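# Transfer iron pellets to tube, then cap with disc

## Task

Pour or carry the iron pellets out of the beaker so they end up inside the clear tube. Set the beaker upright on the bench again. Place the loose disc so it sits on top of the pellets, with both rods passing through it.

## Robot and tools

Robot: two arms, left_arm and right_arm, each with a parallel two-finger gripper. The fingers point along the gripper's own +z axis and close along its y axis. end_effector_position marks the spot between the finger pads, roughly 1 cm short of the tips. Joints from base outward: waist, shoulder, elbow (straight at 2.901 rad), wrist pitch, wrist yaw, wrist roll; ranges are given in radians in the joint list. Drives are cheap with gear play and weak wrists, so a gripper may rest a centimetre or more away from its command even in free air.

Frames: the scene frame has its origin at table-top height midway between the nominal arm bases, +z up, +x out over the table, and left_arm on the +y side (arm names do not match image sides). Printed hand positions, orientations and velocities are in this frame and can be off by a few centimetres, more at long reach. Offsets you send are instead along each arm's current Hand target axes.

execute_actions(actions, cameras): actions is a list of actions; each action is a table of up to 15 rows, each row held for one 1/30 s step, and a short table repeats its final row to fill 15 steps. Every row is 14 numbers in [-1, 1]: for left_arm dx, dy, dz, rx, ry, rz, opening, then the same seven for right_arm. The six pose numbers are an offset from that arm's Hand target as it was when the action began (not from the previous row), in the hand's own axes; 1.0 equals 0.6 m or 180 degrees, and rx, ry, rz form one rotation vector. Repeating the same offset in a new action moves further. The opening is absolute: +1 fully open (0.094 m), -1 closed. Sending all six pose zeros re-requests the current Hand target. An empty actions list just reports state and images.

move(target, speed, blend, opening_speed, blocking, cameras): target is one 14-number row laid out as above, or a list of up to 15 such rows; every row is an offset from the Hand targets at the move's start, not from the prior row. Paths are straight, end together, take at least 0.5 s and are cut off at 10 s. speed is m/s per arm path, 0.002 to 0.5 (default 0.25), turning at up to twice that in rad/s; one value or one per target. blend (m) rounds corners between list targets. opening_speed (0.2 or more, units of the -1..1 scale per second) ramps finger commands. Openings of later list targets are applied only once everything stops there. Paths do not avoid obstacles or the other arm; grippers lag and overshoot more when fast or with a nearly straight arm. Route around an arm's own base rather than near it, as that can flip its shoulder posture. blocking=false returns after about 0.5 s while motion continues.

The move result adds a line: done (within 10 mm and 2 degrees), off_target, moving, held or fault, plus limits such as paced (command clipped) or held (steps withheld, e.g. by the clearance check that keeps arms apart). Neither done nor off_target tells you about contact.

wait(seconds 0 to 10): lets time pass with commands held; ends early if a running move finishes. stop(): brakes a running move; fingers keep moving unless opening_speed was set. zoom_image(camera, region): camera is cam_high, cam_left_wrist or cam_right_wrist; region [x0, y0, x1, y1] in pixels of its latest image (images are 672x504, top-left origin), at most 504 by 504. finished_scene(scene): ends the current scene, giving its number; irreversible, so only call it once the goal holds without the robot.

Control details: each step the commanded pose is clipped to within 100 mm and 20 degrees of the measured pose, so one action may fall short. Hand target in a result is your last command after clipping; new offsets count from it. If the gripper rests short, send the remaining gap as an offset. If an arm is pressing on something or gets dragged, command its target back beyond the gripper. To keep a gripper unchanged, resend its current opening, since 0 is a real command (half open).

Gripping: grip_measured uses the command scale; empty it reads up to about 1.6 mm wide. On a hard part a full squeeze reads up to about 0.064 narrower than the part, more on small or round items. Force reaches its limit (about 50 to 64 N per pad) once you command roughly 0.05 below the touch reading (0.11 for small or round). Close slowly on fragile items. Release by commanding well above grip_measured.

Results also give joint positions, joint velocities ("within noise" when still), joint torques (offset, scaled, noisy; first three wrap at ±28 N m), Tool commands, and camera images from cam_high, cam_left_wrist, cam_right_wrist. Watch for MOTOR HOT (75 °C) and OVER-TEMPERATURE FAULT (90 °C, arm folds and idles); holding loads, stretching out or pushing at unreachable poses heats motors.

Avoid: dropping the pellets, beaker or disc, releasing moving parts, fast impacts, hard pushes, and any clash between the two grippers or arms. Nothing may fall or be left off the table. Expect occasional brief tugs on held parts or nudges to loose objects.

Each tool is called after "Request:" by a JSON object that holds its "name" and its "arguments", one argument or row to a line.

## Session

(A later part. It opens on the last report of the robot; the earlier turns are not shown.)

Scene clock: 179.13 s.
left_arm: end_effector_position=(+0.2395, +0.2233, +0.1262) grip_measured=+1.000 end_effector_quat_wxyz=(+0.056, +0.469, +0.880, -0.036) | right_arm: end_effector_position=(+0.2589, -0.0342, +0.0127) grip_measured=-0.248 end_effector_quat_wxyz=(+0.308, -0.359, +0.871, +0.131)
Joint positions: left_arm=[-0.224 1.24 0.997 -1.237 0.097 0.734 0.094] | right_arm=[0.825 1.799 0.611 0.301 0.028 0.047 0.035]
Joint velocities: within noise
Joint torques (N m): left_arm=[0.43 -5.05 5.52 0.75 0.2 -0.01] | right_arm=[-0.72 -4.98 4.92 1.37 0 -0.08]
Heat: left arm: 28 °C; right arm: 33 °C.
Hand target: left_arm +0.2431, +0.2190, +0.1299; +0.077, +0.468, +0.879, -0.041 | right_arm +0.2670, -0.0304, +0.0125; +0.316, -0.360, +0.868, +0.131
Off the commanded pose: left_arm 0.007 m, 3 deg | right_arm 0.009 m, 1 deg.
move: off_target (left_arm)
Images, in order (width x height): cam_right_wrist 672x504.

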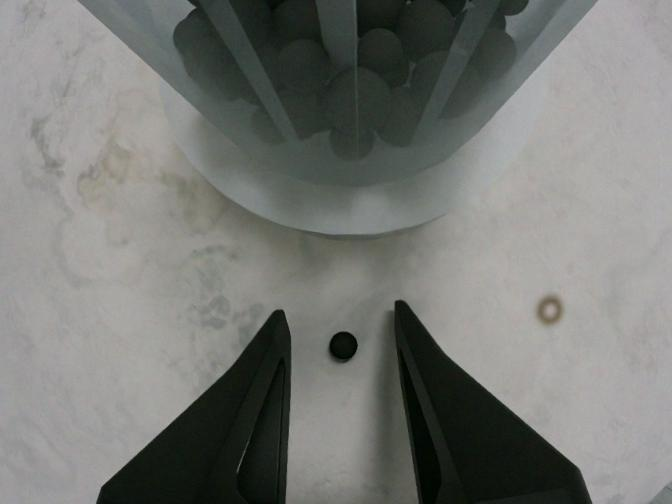

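Request:
{"name": "move", "arguments": {
  "target": [0,0,0,0,0,0,1, 0.001,0.0063,-0.0716,0,0,0,-0.25],
  "speed": 0.08,
  "cameras": ["cam_right_wrist"]
}}

Scene clock: 182.53 s.
left_arm: end_effector_position=(+0.2395, +0.2233, +0.1262) grip_measured=+1.000 end_effector_quat_wxyz=(+0.056, +0.469, +0.880, -0.036) | right_arm: end_effector_position=(+0.2477, -0.0466, +0.0389) grip_measured=-0.248 end_effector_quat_wxyz=(+0.312, -0.358, +0.870, +0.133)
Joint positions: left_arm=[-0.224 1.24 0.997 -1.237 0.097 0.734 0.094] | right_arm=[0.825 1.641 0.571 0.191 0.028 0.047 0.035]
Joint velocities: within noise
Joint torques (N m): left_arm=[0.42 -4.94 5.64 0.78 0.26 0] | right_arm=[0.88 -8.76 3.3 1.06 0.11 0.1]
Heat: left arm: 28 °C; right arm: 33 °C.
Hand target: left_arm +0.2431, +0.2190, +0.1299; +0.077, +0.468, +0.879, -0.041 | right_arm +0.2445, -0.0476, +0.0451; +0.316, -0.360, +0.868, +0.131
Off the commanded pose: left_arm 0.007 m, 3 deg | right_arm 0.007 m, 1 deg.
move: off_target (left_arm)
Images, in order (width x height): cam_right_wrist 672x504.

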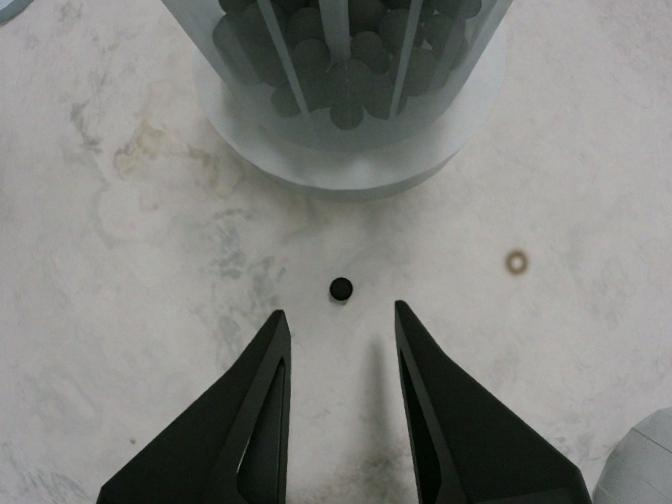

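Request:
{"name": "move", "arguments": {
  "target": [0,0,0,0,0,0,1, -0.0018,-0.0035,0.0363,0,0,0,-0.25],
  "speed": 0.05,
  "cameras": ["cam_right_wrist"]
}}

Scene clock: 184.80 s.
left_arm: end_effector_position=(+0.2395, +0.2233, +0.1262) grip_measured=+1.000 end_effector_quat_wxyz=(+0.056, +0.469, +0.880, -0.036) | right_arm: end_effector_position=(+0.2443, -0.0505, +0.0185) grip_measured=-0.248 end_effector_quat_wxyz=(+0.290, -0.362, +0.878, +0.123)
Joint positions: left_arm=[-0.224 1.24 0.997 -1.237 0.097 0.734 0.094] | right_arm=[0.825 1.707 0.571 0.206 0.028 0.047 0.035]
Joint velocities: within noise
Joint torques (N m): left_arm=[0.53 -4.97 5.41 0.75 0.27 -0.01] | right_arm=[-0.08 -5.5 5.52 1.53 0.05 -0.02]
Heat: left arm: 28 °C; right arm: 33 °C.
Hand target: left_arm +0.2431, +0.2190, +0.1299; +0.077, +0.468, +0.879, -0.041 | right_arm +0.2564, -0.0386, +0.0291; +0.316, -0.360, +0.868, +0.131
Off the commanded pose: left_arm 0.007 m, 3 deg | right_arm 0.020 m, 3 deg.
move: off_target (left_arm, right_arm)
Images, in order (width x height): cam_right_wrist 672x504.

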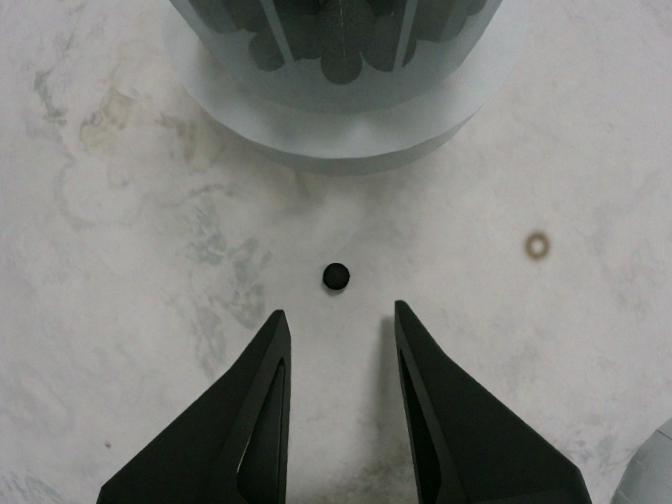

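Request:
{"name": "move", "arguments": {
  "target": [0,0,0,0,0,0,1, -0.0084,0,0.0223,0,0,0,-0.25],
  "speed": 0.04,
  "cameras": ["cam_right_wrist"]
}}

Scene clock: 187.03 s.
left_arm: end_effector_position=(+0.2395, +0.2233, +0.1262) grip_measured=+1.000 end_effector_quat_wxyz=(+0.056, +0.469, +0.880, -0.036) | right_arm: end_effector_position=(+0.2526, -0.0412, +0.0126) grip_measured=-0.248 end_effector_quat_wxyz=(+0.292, -0.361, +0.877, +0.124)
Joint positions: left_arm=[-0.224 1.24 0.997 -1.237 0.097 0.734 0.094] | right_arm=[0.825 1.77 0.609 0.235 0.028 0.047 0.035]
Joint velocities: within noise
Joint torques (N m): left_arm=[0.58 -4.97 5.42 0.72 0.29 0.01] | right_arm=[-0.21 -5.79 5.59 1.51 0.01 -0.03]
Heat: left arm: 28 °C; right arm: 33 °C.
Hand target: left_arm +0.2431, +0.2190, +0.1299; +0.077, +0.468, +0.879, -0.041 | right_arm +0.2653, -0.0298, +0.0221; +0.316, -0.360, +0.868, +0.131
Off the commanded pose: left_arm 0.007 m, 3 deg | right_arm 0.020 m, 3 deg.
move: off_target (left_arm, right_arm)
Images, in order (width x height): cam_right_wrist 672x504.

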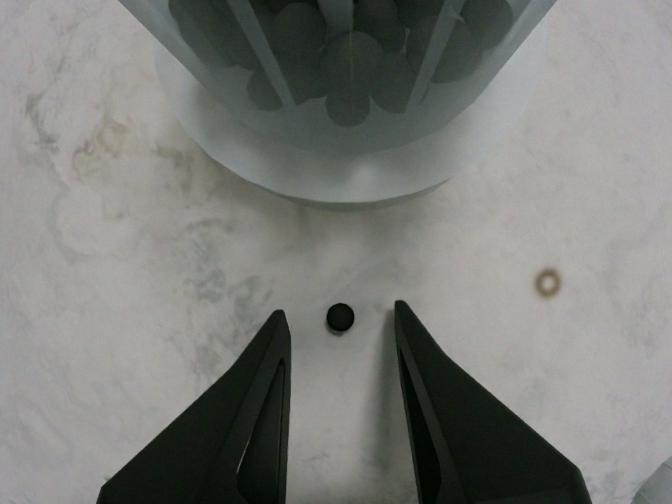

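Request:
{"name": "move", "arguments": {
  "target": [0,0,0,0,0,0,1, 0,0,0,0,0,0,-0.72],
  "speed": 0.03,
  "opening_speed": 0.5,
  "cameras": ["cam_right_wrist"]
}}

Request:
{"name": "zoom_image", "arguments": {
  "camera": "cam_right_wrist",
  "region": [250, 240, 440, 400]
}}

Scene clock: 188.90 s.
left_arm: end_effector_position=(+0.2395, +0.2233, +0.1262) grip_measured=+1.000 end_effector_quat_wxyz=(+0.056, +0.469, +0.880, -0.036) | right_arm: end_effector_position=(+0.2519, -0.0402, +0.0129) grip_measured=-0.718 end_effector_quat_wxyz=(+0.293, -0.362, +0.876, +0.124)
Joint positions: left_arm=[-0.224 1.24 0.997 -1.237 0.097 0.734 0.094] | right_arm=[0.828 1.77 0.609 0.237 0.028 0.047 0.013]
Joint velocities: within noise
Joint torques (N m): left_arm=[0.55 -5.08 5.48 0.79 0.21 -0.03] | right_arm=[-0.06 -5.76 5.68 1.5 0.01 -0.01]
Heat: left arm: 28 °C; right arm: 33 °C.
Hand target: left_arm +0.2431, +0.2190, +0.1299; +0.077, +0.468, +0.879, -0.041 | right_arm +0.2653, -0.0298, +0.0221; +0.316, -0.360, +0.868, +0.131
Off the commanded pose: left_arm 0.007 m, 3 deg | right_arm 0.019 m, 3 deg.
move: off_target (left_arm, right_arm)
Images, in order (width x height): cam_right_wrist 672x504.

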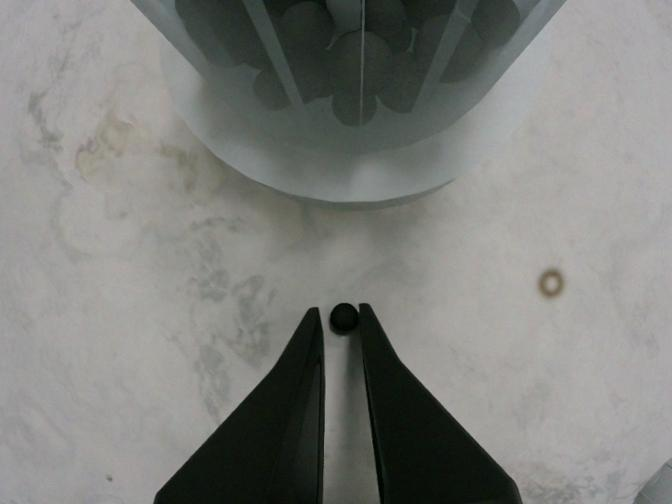

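Scaled by 2.653 from the camera's 672x504 image, which has a finer 960x720 frame.

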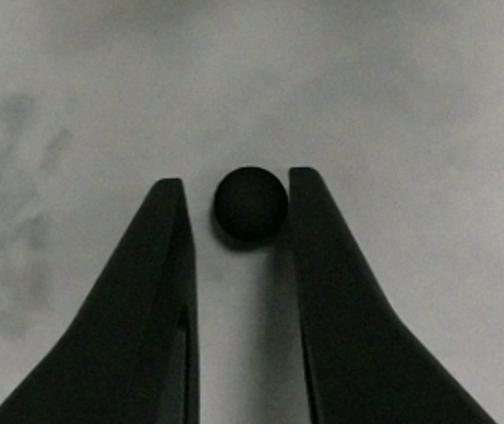

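Request:
{"name": "move", "arguments": {
  "target": [0,0,0,0,0,0,1, 0,0,0,0,0,0,-1],
  "speed": 0.03,
  "opening_speed": 0.25,
  "cameras": ["cam_right_wrist"]
}}

Request:
{"name": "zoom_image", "arguments": {
  "camera": "cam_right_wrist",
  "region": [250, 240, 440, 400]
}}

Scene clock: 191.10 s.
left_arm: end_effector_position=(+0.2395, +0.2233, +0.1262) grip_measured=+1.000 end_effector_quat_wxyz=(+0.056, +0.469, +0.880, -0.036) | right_arm: end_effector_position=(+0.2519, -0.0402, +0.0129) grip_measured=-0.883 end_effector_quat_wxyz=(+0.293, -0.362, +0.876, +0.124)
Joint positions: left_arm=[-0.224 1.24 0.997 -1.237 0.097 0.734 0.094] | right_arm=[0.828 1.77 0.609 0.237 0.028 0.047 0.005]
Joint velocities: within noise
Joint torques (N m): left_arm=[0.53 -4.98 5.22 0.76 0.25 -0.03] | right_arm=[-0.24 -5.78 5.64 1.5 0 -0.03]
Heat: left arm: 28 °C; right arm: 33 °C.
Hand target: left_arm +0.2431, +0.2190, +0.1299; +0.077, +0.468, +0.879, -0.041 | right_arm +0.2653, -0.0298, +0.0221; +0.316, -0.360, +0.868, +0.131
Off the commanded pose: left_arm 0.007 m, 3 deg | right_arm 0.019 m, 3 deg.
move: off_target (left_arm, right_arm)
Images, in order (width x height): cam_right_wrist 672x504.

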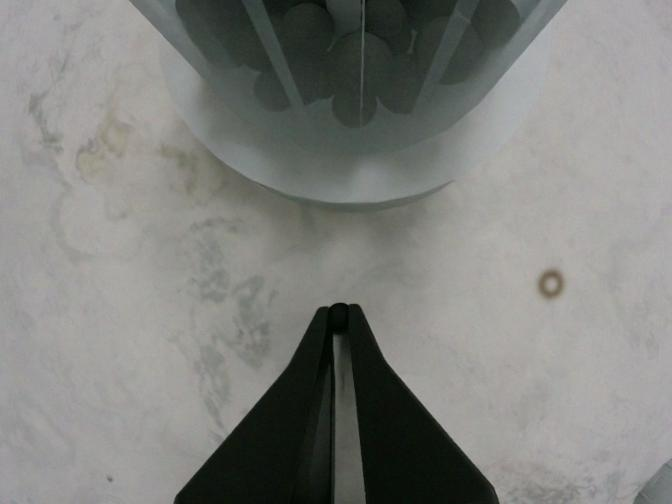

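Scaled by 2.653 from the camera's 672x504 image, which has a finer 960x720 frame.

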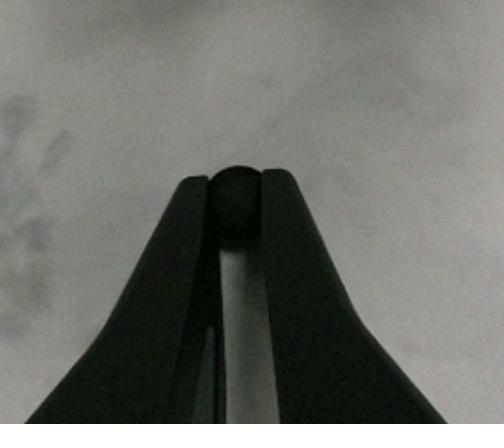

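Request:
{"name": "move", "arguments": {
  "target": [0,0,0,0,0,0,1, -0.1811,0.0025,-0.268,0,0,0,-1],
  "speed": 0.12
}}

Request:
{"name": "zoom_image", "arguments": {
  "camera": "cam_right_wrist",
  "region": [200, 80, 500, 380]
}}

Scene clock: 195.70 s.
left_arm: end_effector_position=(+0.2395, +0.2233, +0.1262) grip_measured=+1.000 end_effector_quat_wxyz=(+0.056, +0.469, +0.880, -0.036) | right_arm: end_effector_position=(+0.2485, -0.0441, +0.1941) grip_measured=-0.884 end_effector_quat_wxyz=(+0.296, -0.362, +0.875, +0.126)
Joint positions: left_arm=[-0.224 1.24 0.997 -1.237 0.097 0.734 0.094] | right_arm=[0.828 1.368 1.047 -0.595 0.028 0.047 0.005]
Joint velocities: within noise
Joint torques (N m): left_arm=[0.43 -5.09 5.48 0.76 0.2 -0.05] | right_arm=[0.44 -7.42 7.87 1.02 0.07 0.06]
Heat: left arm: 28 °C; right arm: 33 °C.
Hand target: left_arm +0.2431, +0.2190, +0.1299; +0.077, +0.468, +0.879, -0.041 | right_arm +0.2501, -0.0429, +0.2151; +0.316, -0.360, +0.868, +0.131
Off the commanded pose: left_arm 0.007 m, 3 deg | right_arm 0.021 m, 2 deg.
move: off_target (left_arm, right_arm)

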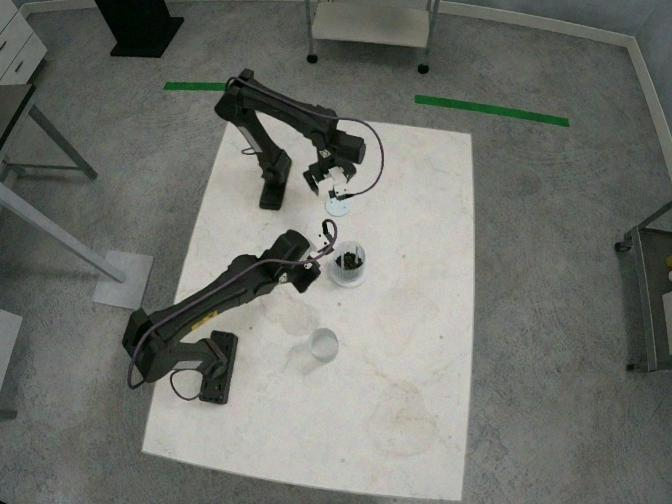

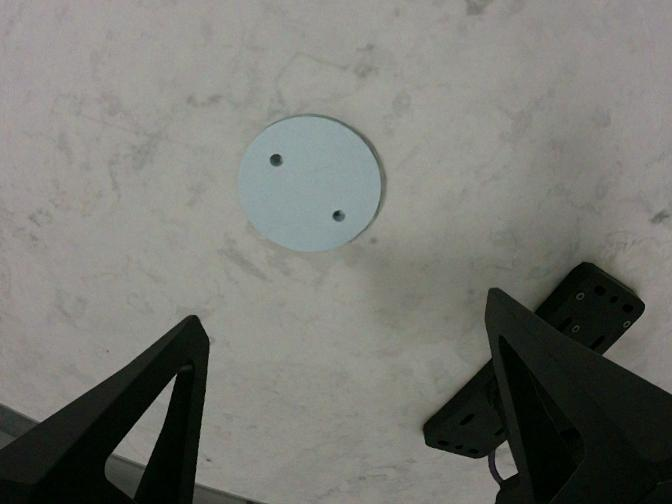

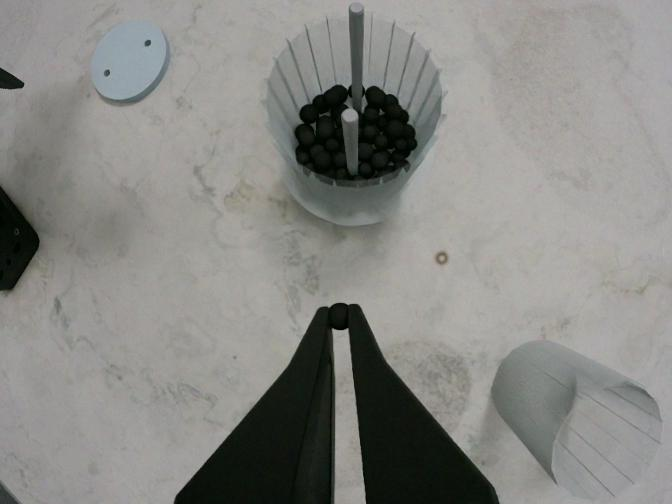

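Scaled by 1.680 from the camera's 672x504 image, which has a finer 960x720 frame.

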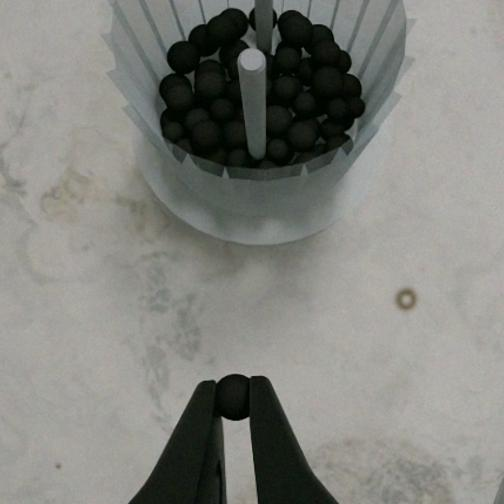

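Request:
{"name": "move", "arguments": {
  "target": [0,0,0,0,0,0,1, -0.1178,-0.0597,0.0989,0,0,0,-1],
  "speed": 0.12
}}

Scene clock: 202.83 s.
left_arm: end_effector_position=(+0.2395, +0.2233, +0.1262) grip_measured=+1.000 end_effector_quat_wxyz=(+0.056, +0.469, +0.880, -0.036) | right_arm: end_effector_position=(+0.3344, -0.0099, +0.2023) grip_measured=-0.884 end_effector_quat_wxyz=(+0.302, -0.353, +0.877, +0.123)
Joint positions: left_arm=[-0.224 1.24 0.997 -1.237 0.097 0.734 0.094] | right_arm=[0.716 1.684 1.375 -0.598 -0.025 -0.028 0.005]
Joint velocities: within noise
Joint torques (N m): left_arm=[0.55 -4.77 5.67 0.81 0.28 0] | right_arm=[-0.4 -7.39 8.23 1.21 -0.09 -0.14]
Heat: left arm: 28 °C; right arm: 33 °C.
Hand target: left_arm +0.2431, +0.2190, +0.1299; +0.077, +0.468, +0.879, -0.041 | right_arm +0.3407, -0.0030, +0.2150; +0.316, -0.360, +0.868, +0.131
Off the commanded pose: left_arm 0.007 m, 3 deg | right_arm 0.016 m, 2 deg.
move: off_target (left_arm, right_arm)

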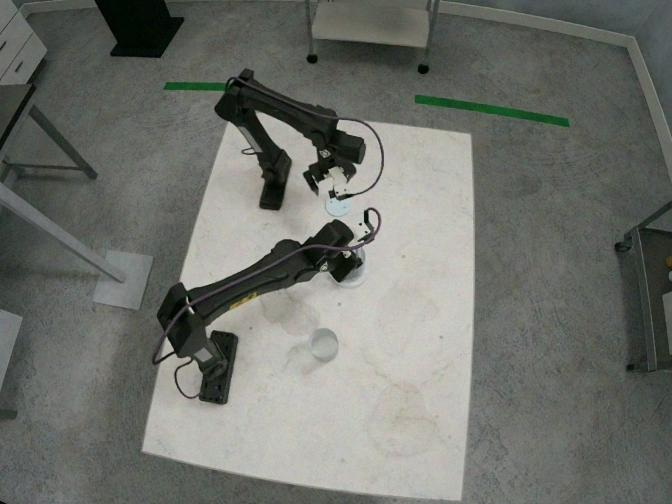

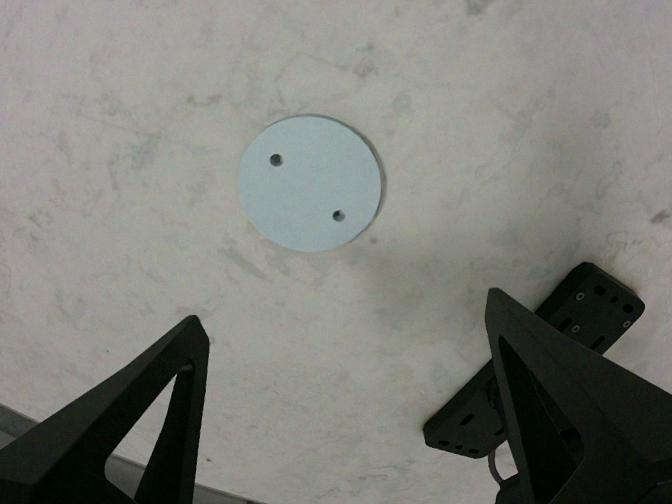

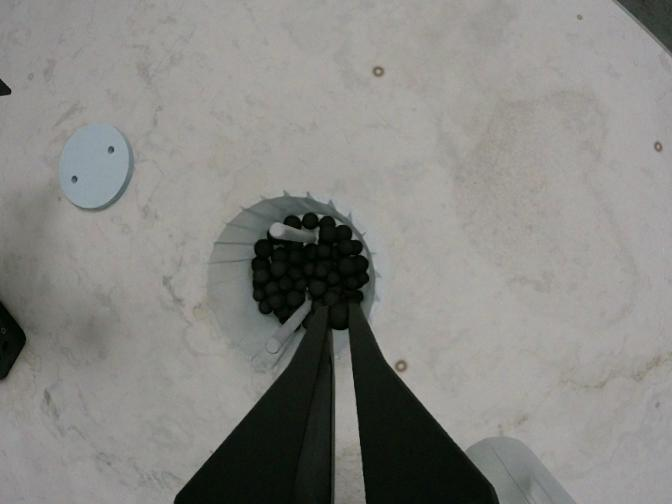

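Request:
{"name": "move", "arguments": {
  "target": [0,0,0,0,0,0,1, 0.0472,0,0.0562,0,0,0,-1],
  "speed": 0.08,
  "cameras": ["cam_right_wrist"]
}}

Scene clock: 205.70 s.
left_arm: end_effector_position=(+0.2395, +0.2233, +0.1262) grip_measured=+1.000 end_effector_quat_wxyz=(+0.056, +0.469, +0.880, -0.036) | right_arm: end_effector_position=(+0.3363, -0.0082, +0.1697) grip_measured=-0.884 end_effector_quat_wxyz=(+0.304, -0.354, +0.876, +0.124)
Joint positions: left_arm=[-0.224 1.24 0.997 -1.237 0.097 0.734 0.094] | right_arm=[0.716 1.707 1.268 -0.463 -0.025 -0.03 0.005]
Joint velocities: left_arm=[-0.012 -0.032 -0.007 -0.168 0.007 0.007 0] | right_arm=[within noise]
Joint torques (N m): left_arm=[0.43 -4.96 5.63 0.81 0.18 -0.03] | right_arm=[-0.5 -7.72 4.71 1.55 -0.09 -0.13]
Heat: left arm: 28 °C; right arm: 34 °C.
Hand target: left_arm +0.2431, +0.2190, +0.1299; +0.077, +0.468, +0.879, -0.041 | right_arm +0.3406, -0.0030, +0.1710; +0.316, -0.360, +0.868, +0.131
Off the commanded pose: left_arm 0.007 m, 3 deg | right_arm 0.007 m, 2 deg.
move: off_target (left_arm)
Images, in order (width x height): cam_right_wrist 672x504.

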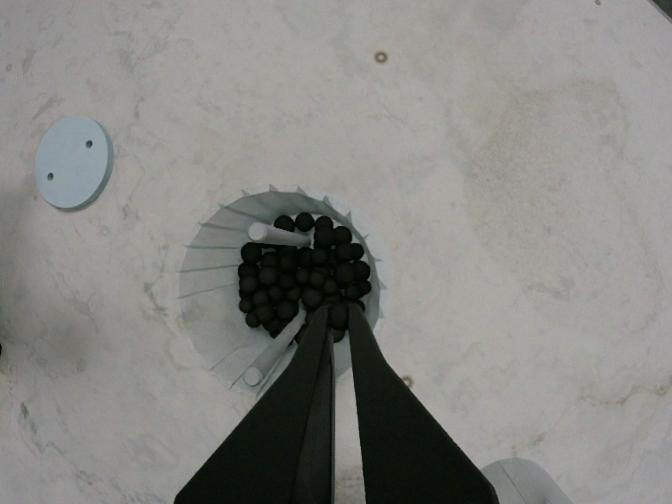

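Request:
{"name": "move", "arguments": {
  "target": [0,0,0,0,0,0,1, 0.0236,0,0.0281,0,0,0,-1],
  "speed": 0.08,
  "cameras": ["cam_right_wrist"]
}}

Scene clock: 207.57 s.
left_arm: end_effector_position=(+0.2395, +0.2233, +0.1262) grip_measured=+1.000 end_effector_quat_wxyz=(+0.056, +0.469, +0.880, -0.036) | right_arm: end_effector_position=(+0.3366, -0.0079, +0.1491) grip_measured=-0.884 end_effector_quat_wxyz=(+0.305, -0.354, +0.875, +0.124)
Joint positions: left_arm=[-0.224 1.24 0.997 -1.237 0.097 0.734 0.094] | right_arm=[0.716 1.726 1.203 -0.377 -0.025 -0.03 0.005]
Joint velocities: within noise
Joint torques (N m): left_arm=[0.58 -5.09 5.33 0.74 0.27 -0.03] | right_arm=[-0.53 -7.56 4.7 1.55 -0.1 -0.12]
Heat: left arm: 28 °C; right arm: 34 °C.
Hand target: left_arm +0.2431, +0.2190, +0.1299; +0.077, +0.468, +0.879, -0.041 | right_arm +0.3406, -0.0030, +0.1490; +0.316, -0.360, +0.868, +0.131
Off the commanded pose: left_arm 0.007 m, 3 deg | right_arm 0.006 m, 2 deg.
move: off_target (left_arm)
Images, in order (width x height): cam_right_wrist 672x504.

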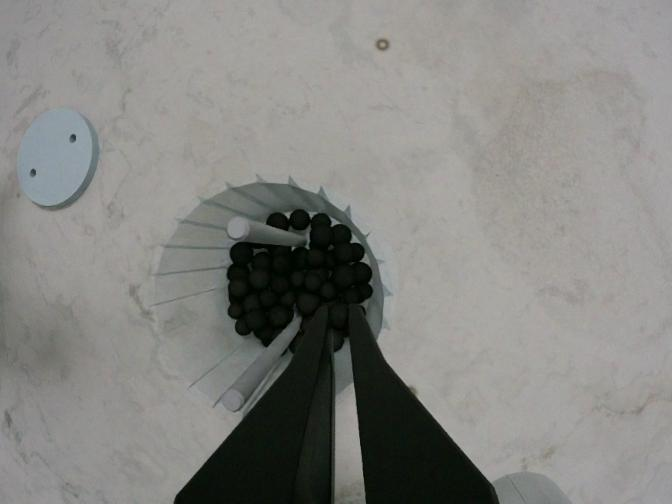

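Request:
{"name": "move", "arguments": {
  "target": [0,0,0,0,0,0,1, 0,0,0,0,0,0,-0.7],
  "speed": 0.03,
  "opening_speed": 0.6,
  "cameras": ["cam_right_wrist"]
}}

Request:
{"name": "zoom_image", "arguments": {
  "camera": "cam_right_wrist",
  "region": [130, 150, 430, 430]
}}

Scene clock: 208.90 s.
left_arm: end_effector_position=(+0.2395, +0.2233, +0.1262) grip_measured=+1.000 end_effector_quat_wxyz=(+0.056, +0.469, +0.880, -0.036) | right_arm: end_effector_position=(+0.3368, -0.0077, +0.1494) grip_measured=-0.702 end_effector_quat_wxyz=(+0.306, -0.353, +0.875, +0.124)
Joint positions: left_arm=[-0.224 1.24 0.997 -1.237 0.097 0.734 0.094] | right_arm=[0.716 1.726 1.203 -0.376 -0.025 -0.03 0.014]
Joint velocities: within noise
Joint torques (N m): left_arm=[0.57 -4.83 5.38 0.76 0.21 0] | right_arm=[-0.53 -7.72 4.62 1.56 -0.1 -0.09]
Heat: left arm: 28 °C; right arm: 34 °C.
Hand target: left_arm +0.2431, +0.2190, +0.1299; +0.077, +0.468, +0.879, -0.041 | right_arm +0.3406, -0.0030, +0.1490; +0.316, -0.360, +0.868, +0.131
Off the commanded pose: left_arm 0.007 m, 3 deg | right_arm 0.006 m, 2 deg.
move: off_target (left_arm)
Images, in order (width x height): cam_right_wrist 672x504.

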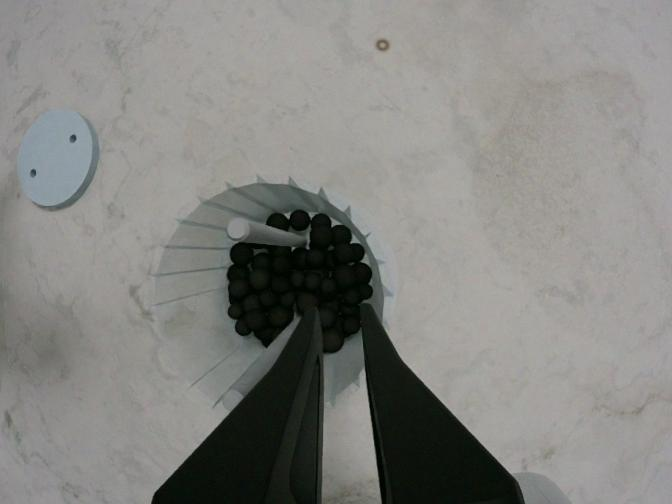

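Scaled by 1.680 from the camera's 672x504 image, which has a finer 960x720 frame.

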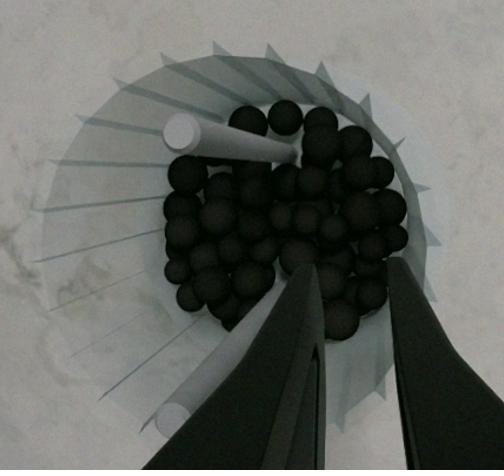

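Request:
{"name": "move", "arguments": {
  "target": [0,0,0,0,0,0,1, -0.0911,0,-0.1085,0,0,0,-0.7],
  "speed": 0.12
}}

Request:
{"name": "zoom_image", "arguments": {
  "camera": "cam_right_wrist",
  "region": [180, 160, 430, 410]
}}

Scene clock: 211.53 s.
left_arm: end_effector_position=(+0.2395, +0.2233, +0.1262) grip_measured=+1.000 end_effector_quat_wxyz=(+0.056, +0.469, +0.880, -0.036) | right_arm: end_effector_position=(+0.3404, -0.0045, +0.2071) grip_measured=-0.702 end_effector_quat_wxyz=(+0.294, -0.355, +0.879, +0.120)
Joint positions: left_arm=[-0.224 1.24 0.997 -1.237 0.097 0.734 0.094] | right_arm=[0.716 1.726 1.452 -0.65 -0.025 -0.03 0.014]
Joint velocities: within noise
Joint torques (N m): left_arm=[0.58 -4.96 5.56 0.79 0.22 -0.06] | right_arm=[-0.5 -11.38 7.87 0.97 -0.11 -0.11]
Heat: left arm: 28 °C; right arm: 34 °C.
Hand target: left_arm +0.2431, +0.2190, +0.1299; +0.077, +0.468, +0.879, -0.041 | right_arm +0.3407, -0.0030, +0.2340; +0.316, -0.360, +0.868, +0.131
Off the commanded pose: left_arm 0.007 m, 3 deg | right_arm 0.027 m, 3 deg.
move: off_target (left_arm, right_arm)

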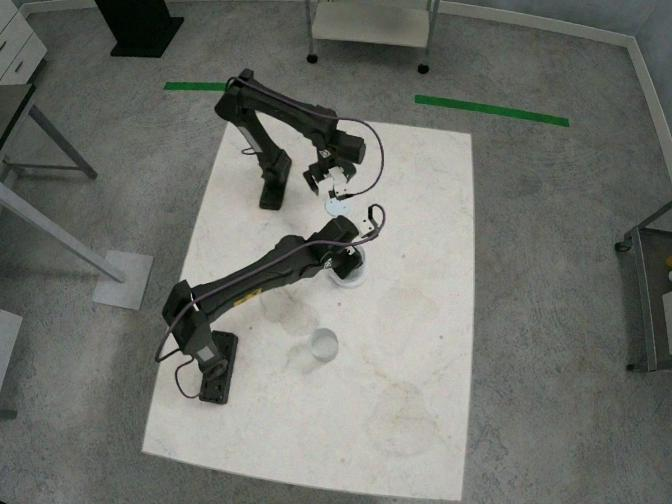

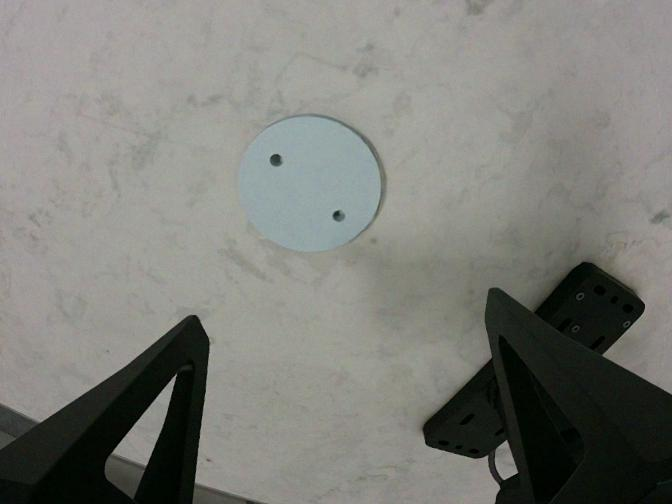

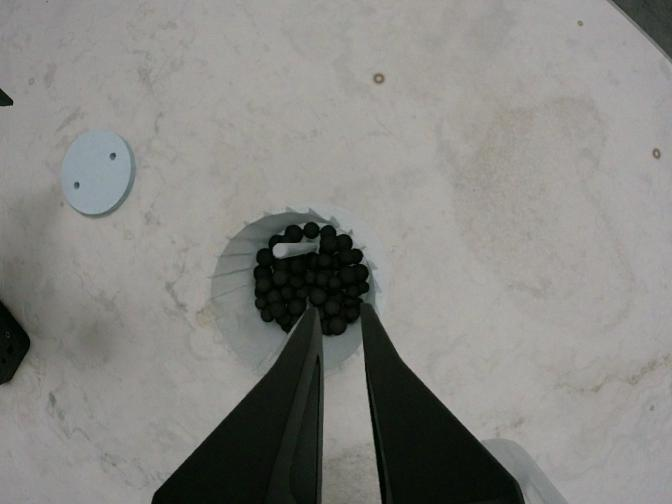

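Scaled by 2.016 from the camera's 672x504 image, which has a finer 960x720 frame.

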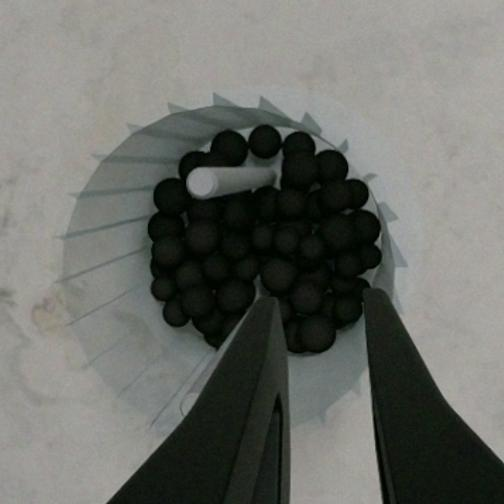

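Request:
{"name": "move", "arguments": {
  "target": [0,0,0,0,0,0,1, 0.2217,0.0435,-0.1404,0,-0.1111,0,-0.7],
  "speed": 0.2
}}

Scene clock: 217.47 s.
left_arm: end_effector_position=(+0.2395, +0.2233, +0.1262) grip_measured=+1.000 end_effector_quat_wxyz=(+0.056, +0.469, +0.880, -0.036) | right_arm: end_effector_position=(+0.2083, -0.0973, +0.2033) grip_measured=-0.702 end_effector_quat_wxyz=(+0.441, -0.344, +0.809, +0.183)
Joint positions: left_arm=[-0.224 1.24 0.997 -1.237 0.097 0.734 0.094] | right_arm=[0.804 0.835 0.554 -0.296 0.017 0.003 0.014]
Joint velocities: within noise
Joint torques (N m): left_arm=[0.36 -4.88 5.48 0.78 0.21 0.02] | right_arm=[0.68 -1.92 4.97 1.91 0.09 0.15]
Heat: left arm: 28 °C; right arm: 34 °C.
Hand target: left_arm +0.2431, +0.2190, +0.1299; +0.077, +0.468, +0.879, -0.041 | right_arm +0.2119, -0.0948, +0.2131; +0.462, -0.331, +0.800, +0.191
Off the commanded pose: left_arm 0.007 m, 3 deg | right_arm 0.011 m, 3 deg.
move: off_target (left_arm, right_arm)

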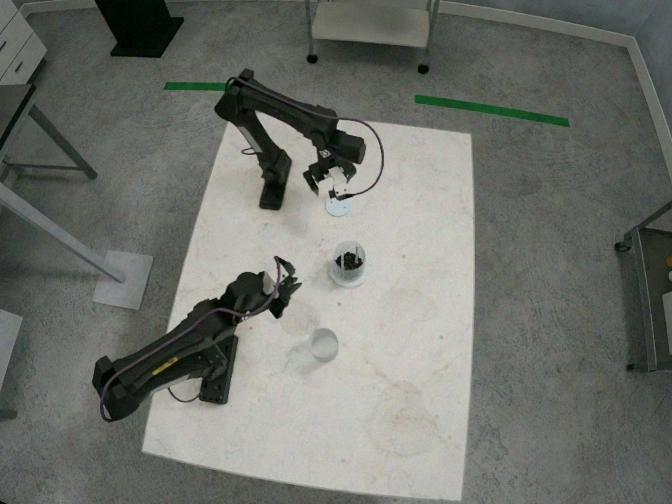

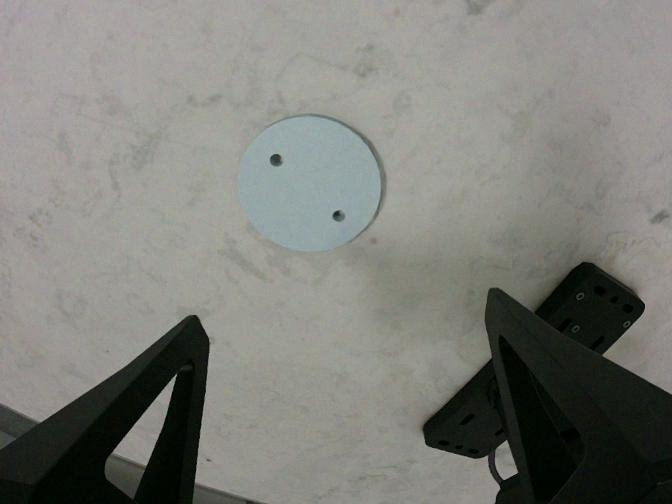

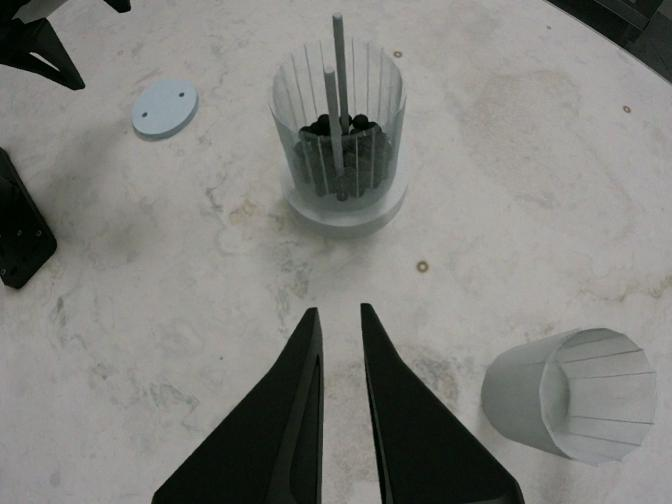

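Request:
{"name": "zoom_image", "arguments": {
  "camera": "cam_right_wrist",
  "region": [240, 0, 440, 250]
}}

Request:
{"name": "zoom_image", "arguments": {
  "camera": "cam_left_wrist",
  "region": [220, 90, 400, 270]
}}

Scaled by 2.016 from the camera's 672x504 image, which has a finer 960x720 frame.

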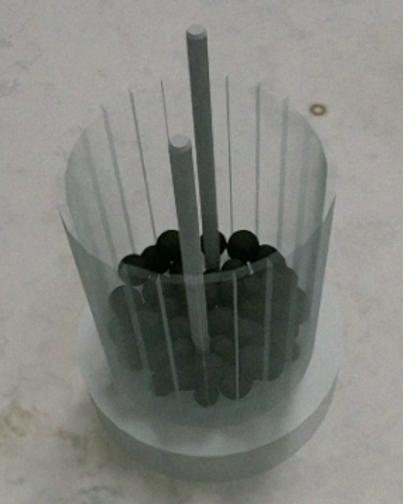

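Scaled by 2.800 from the camera's 672x504 image, which has a finer 960x720 frame.

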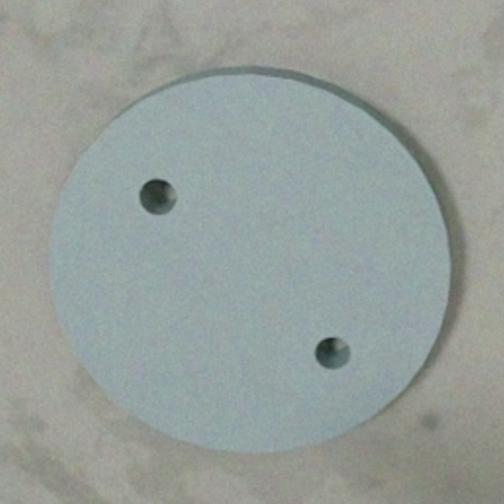

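Request:
{"name": "zoom_image", "arguments": {
  "camera": "cam_right_wrist",
  "region": [110, 60, 220, 160]
}}

Scaled by 4.582 from the camera's 672x504 image, which has a finer 960x720 frame.

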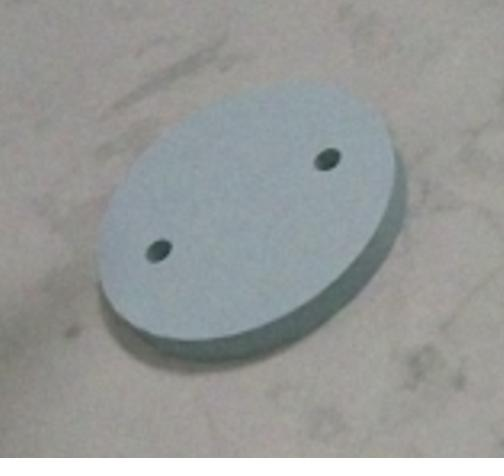

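Request:
{"name": "move", "arguments": {
  "target": [0.0082,0.0200,0.0935,0,0,0,1, 0,0,0,0,0,0,-0.7],
  "speed": 0.1,
  "cameras": ["cam_left_wrist","cam_right_wrist"]
}}

Scene clock: 225.90 s.
left_arm: end_effector_position=(+0.2507, +0.2245, +0.0743) grip_measured=+1.000 end_effector_quat_wxyz=(+0.066, +0.465, +0.882, -0.034) | right_arm: end_effector_position=(+0.2084, -0.0971, +0.2036) grip_measured=-0.702 end_effector_quat_wxyz=(+0.441, -0.343, +0.809, +0.184)
Joint positions: left_arm=[-0.204 1.289 0.821 -0.993 0.1 0.744 0.094] | right_arm=[0.804 0.835 0.554 -0.294 0.017 0.004 0.014]
Joint velocities: within noise
Joint torques (N m): left_arm=[0.73 -2.8 5.41 0.77 0.28 0.04] | right_arm=[0.7 -1.88 4.98 1.9 0.11 0.15]
Heat: left arm: 28 °C; right arm: 33 °C.
Hand target: left_arm +0.2559, +0.2217, +0.0738; +0.077, +0.468, +0.879, -0.041 | right_arm +0.2119, -0.0948, +0.2131; +0.462, -0.331, +0.800, +0.191
Off the commanded pose: left_arm 0.006 m, 2 deg | right_arm 0.010 m, 3 deg.
move: off_target (right_arm)
Images, in order (width x height): cam_left_wrist 672x504, cam_right_wrist 672x504.

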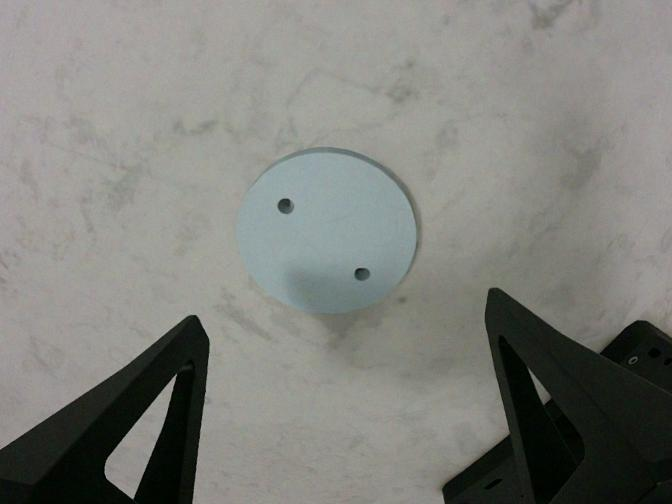

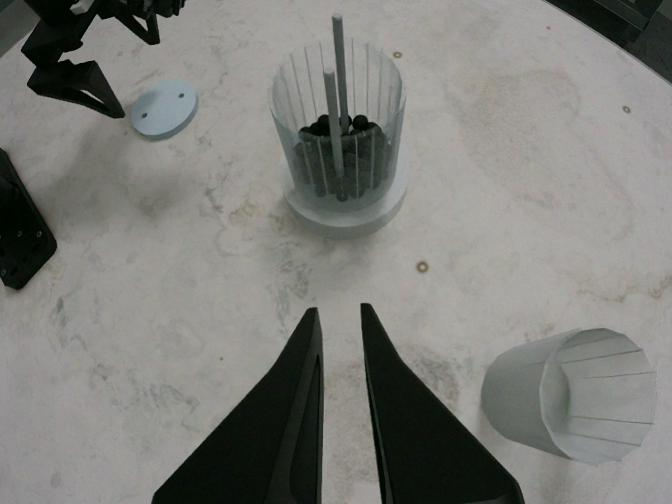

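Request:
{"name": "move", "arguments": {
  "target": [0.0112,0.0118,0.0720,0,0,0,1, 0,0,0,0,0,0,-0.7],
  "speed": 0.08,
  "cameras": ["cam_left_wrist","cam_right_wrist"]
}}

Scene clock: 228.83 s.
left_arm: end_effector_position=(+0.2576, +0.2273, +0.0312) grip_measured=+1.000 end_effector_quat_wxyz=(+0.067, +0.465, +0.882, -0.034) | right_arm: end_effector_position=(+0.2084, -0.0971, +0.2036) grip_measured=-0.702 end_effector_quat_wxyz=(+0.441, -0.343, +0.809, +0.184)
Joint positions: left_arm=[-0.183 1.376 0.704 -0.789 0.103 0.765 0.094] | right_arm=[0.804 0.835 0.554 -0.294 0.017 0.004 0.014]
Joint velocities: within noise
Joint torques (N m): left_arm=[0.58 -3.19 5.07 0.83 0.22 0.09] | right_arm=[0.51 -2.04 4.83 1.87 0.11 0.15]
Heat: left arm: 28 °C; right arm: 33 °C.
Hand target: left_arm +0.2623, +0.2249, +0.0301; +0.077, +0.468, +0.879, -0.041 | right_arm +0.2119, -0.0948, +0.2131; +0.462, -0.331, +0.800, +0.191
Off the commanded pose: left_arm 0.005 m, 1 deg | right_arm 0.010 m, 3 deg.
move: off_target (right_arm)
Images, in order (width x height): cam_left_wrist 672x504, cam_right_wrist 672x504.

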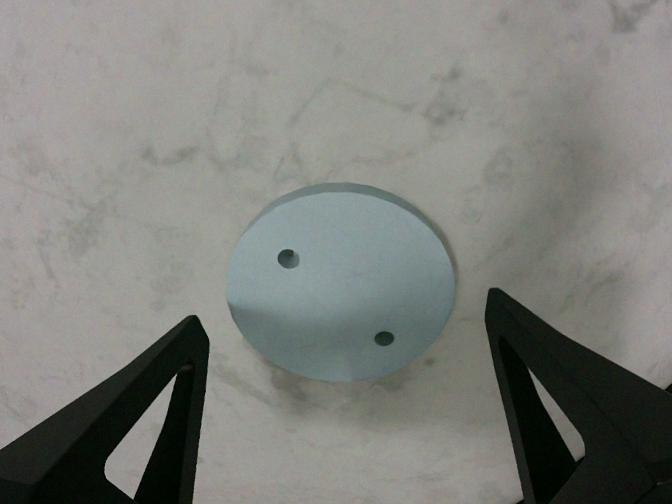

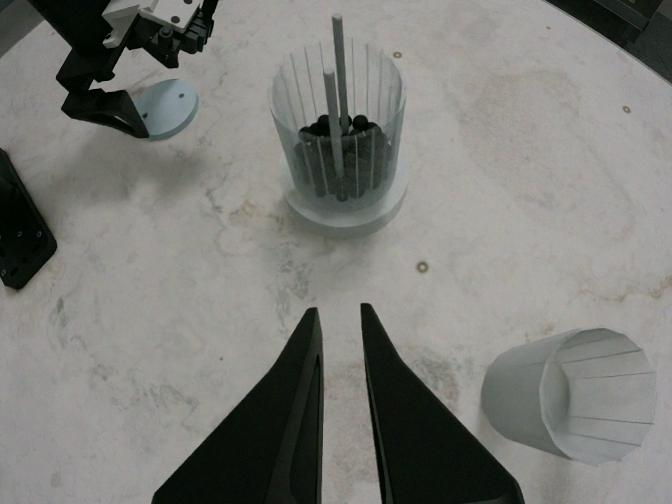

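Request:
{"name": "move", "arguments": {
  "target": [0.0049,0.0050,0.0274,0,0,0,1, 0,0,0,0,0,0,-0.7],
  "speed": 0.05,
  "cameras": ["cam_left_wrist","cam_right_wrist"]
}}

Scene clock: 232.00 s.
left_arm: end_effector_position=(+0.2604, +0.2283, +0.0147) grip_measured=+1.000 end_effector_quat_wxyz=(+0.068, +0.466, +0.881, -0.034) | right_arm: end_effector_position=(+0.2084, -0.0971, +0.2036) grip_measured=-0.702 end_effector_quat_wxyz=(+0.441, -0.343, +0.809, +0.184)
Joint positions: left_arm=[-0.175 1.422 0.667 -0.706 0.104 0.776 0.094] | right_arm=[0.804 0.835 0.554 -0.294 0.017 0.004 0.014]
Joint velocities: within noise
Joint torques (N m): left_arm=[0.76 -3.52 4.94 0.84 0.27 0.09] | right_arm=[0.68 -1.95 4.88 1.89 0.09 0.15]
Heat: left arm: 28 °C; right arm: 32 °C.
Hand target: left_arm +0.2648, +0.2266, +0.0134; +0.077, +0.468, +0.879, -0.041 | right_arm +0.2119, -0.0948, +0.2131; +0.462, -0.331, +0.800, +0.191
Off the commanded pose: left_arm 0.005 m, 1 deg | right_arm 0.010 m, 3 deg.
move: off_target (right_arm)
Images, in order (width x height): cam_left_wrist 672x504, cam_right_wrist 672x504.

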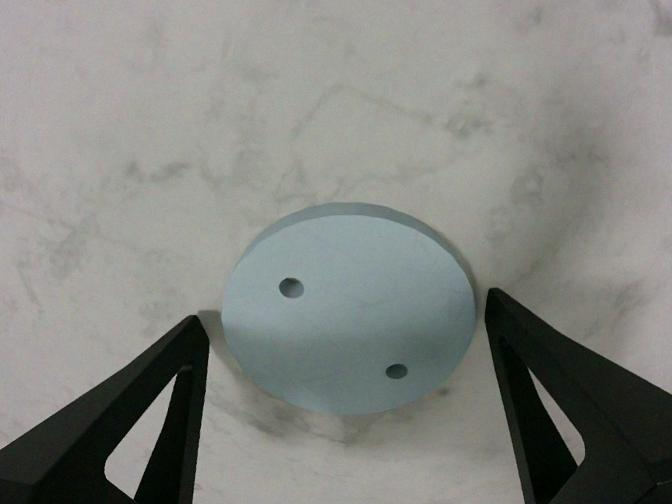

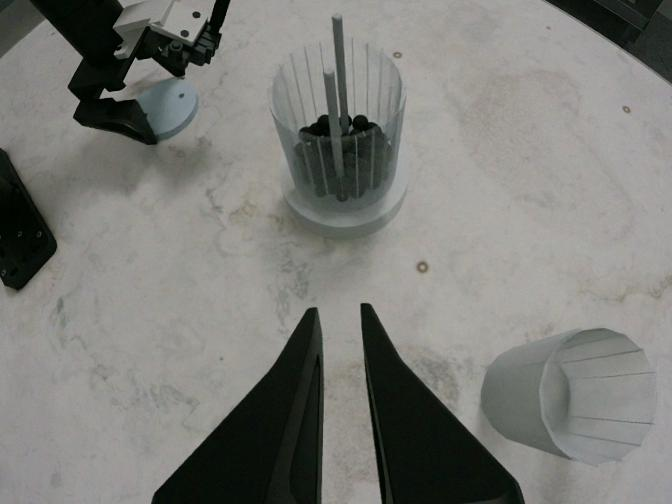

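Request:
{"name": "zoom_image", "arguments": {
  "camera": "cam_left_wrist",
  "region": [170, 180, 530, 430]
}}

Request:
{"name": "zoom_image", "arguments": {
  "camera": "cam_right_wrist",
  "region": [60, 40, 240, 180]
}}

Scaled by 1.400 from the camera's 672x504 image, which has a finer 960x720 frame.

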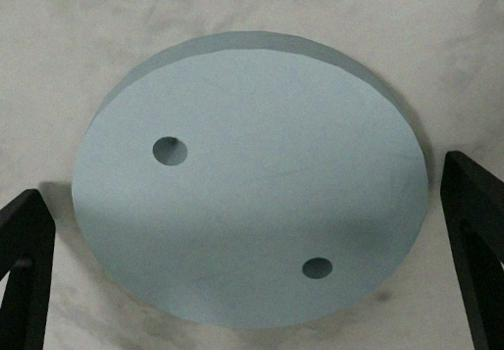

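Scaled by 2.800 from the camera's 672x504 image, which has a finer 960x720 frame.

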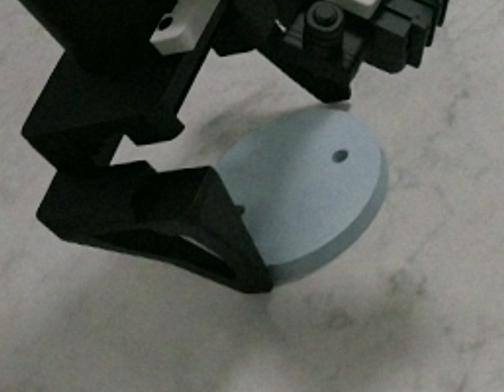

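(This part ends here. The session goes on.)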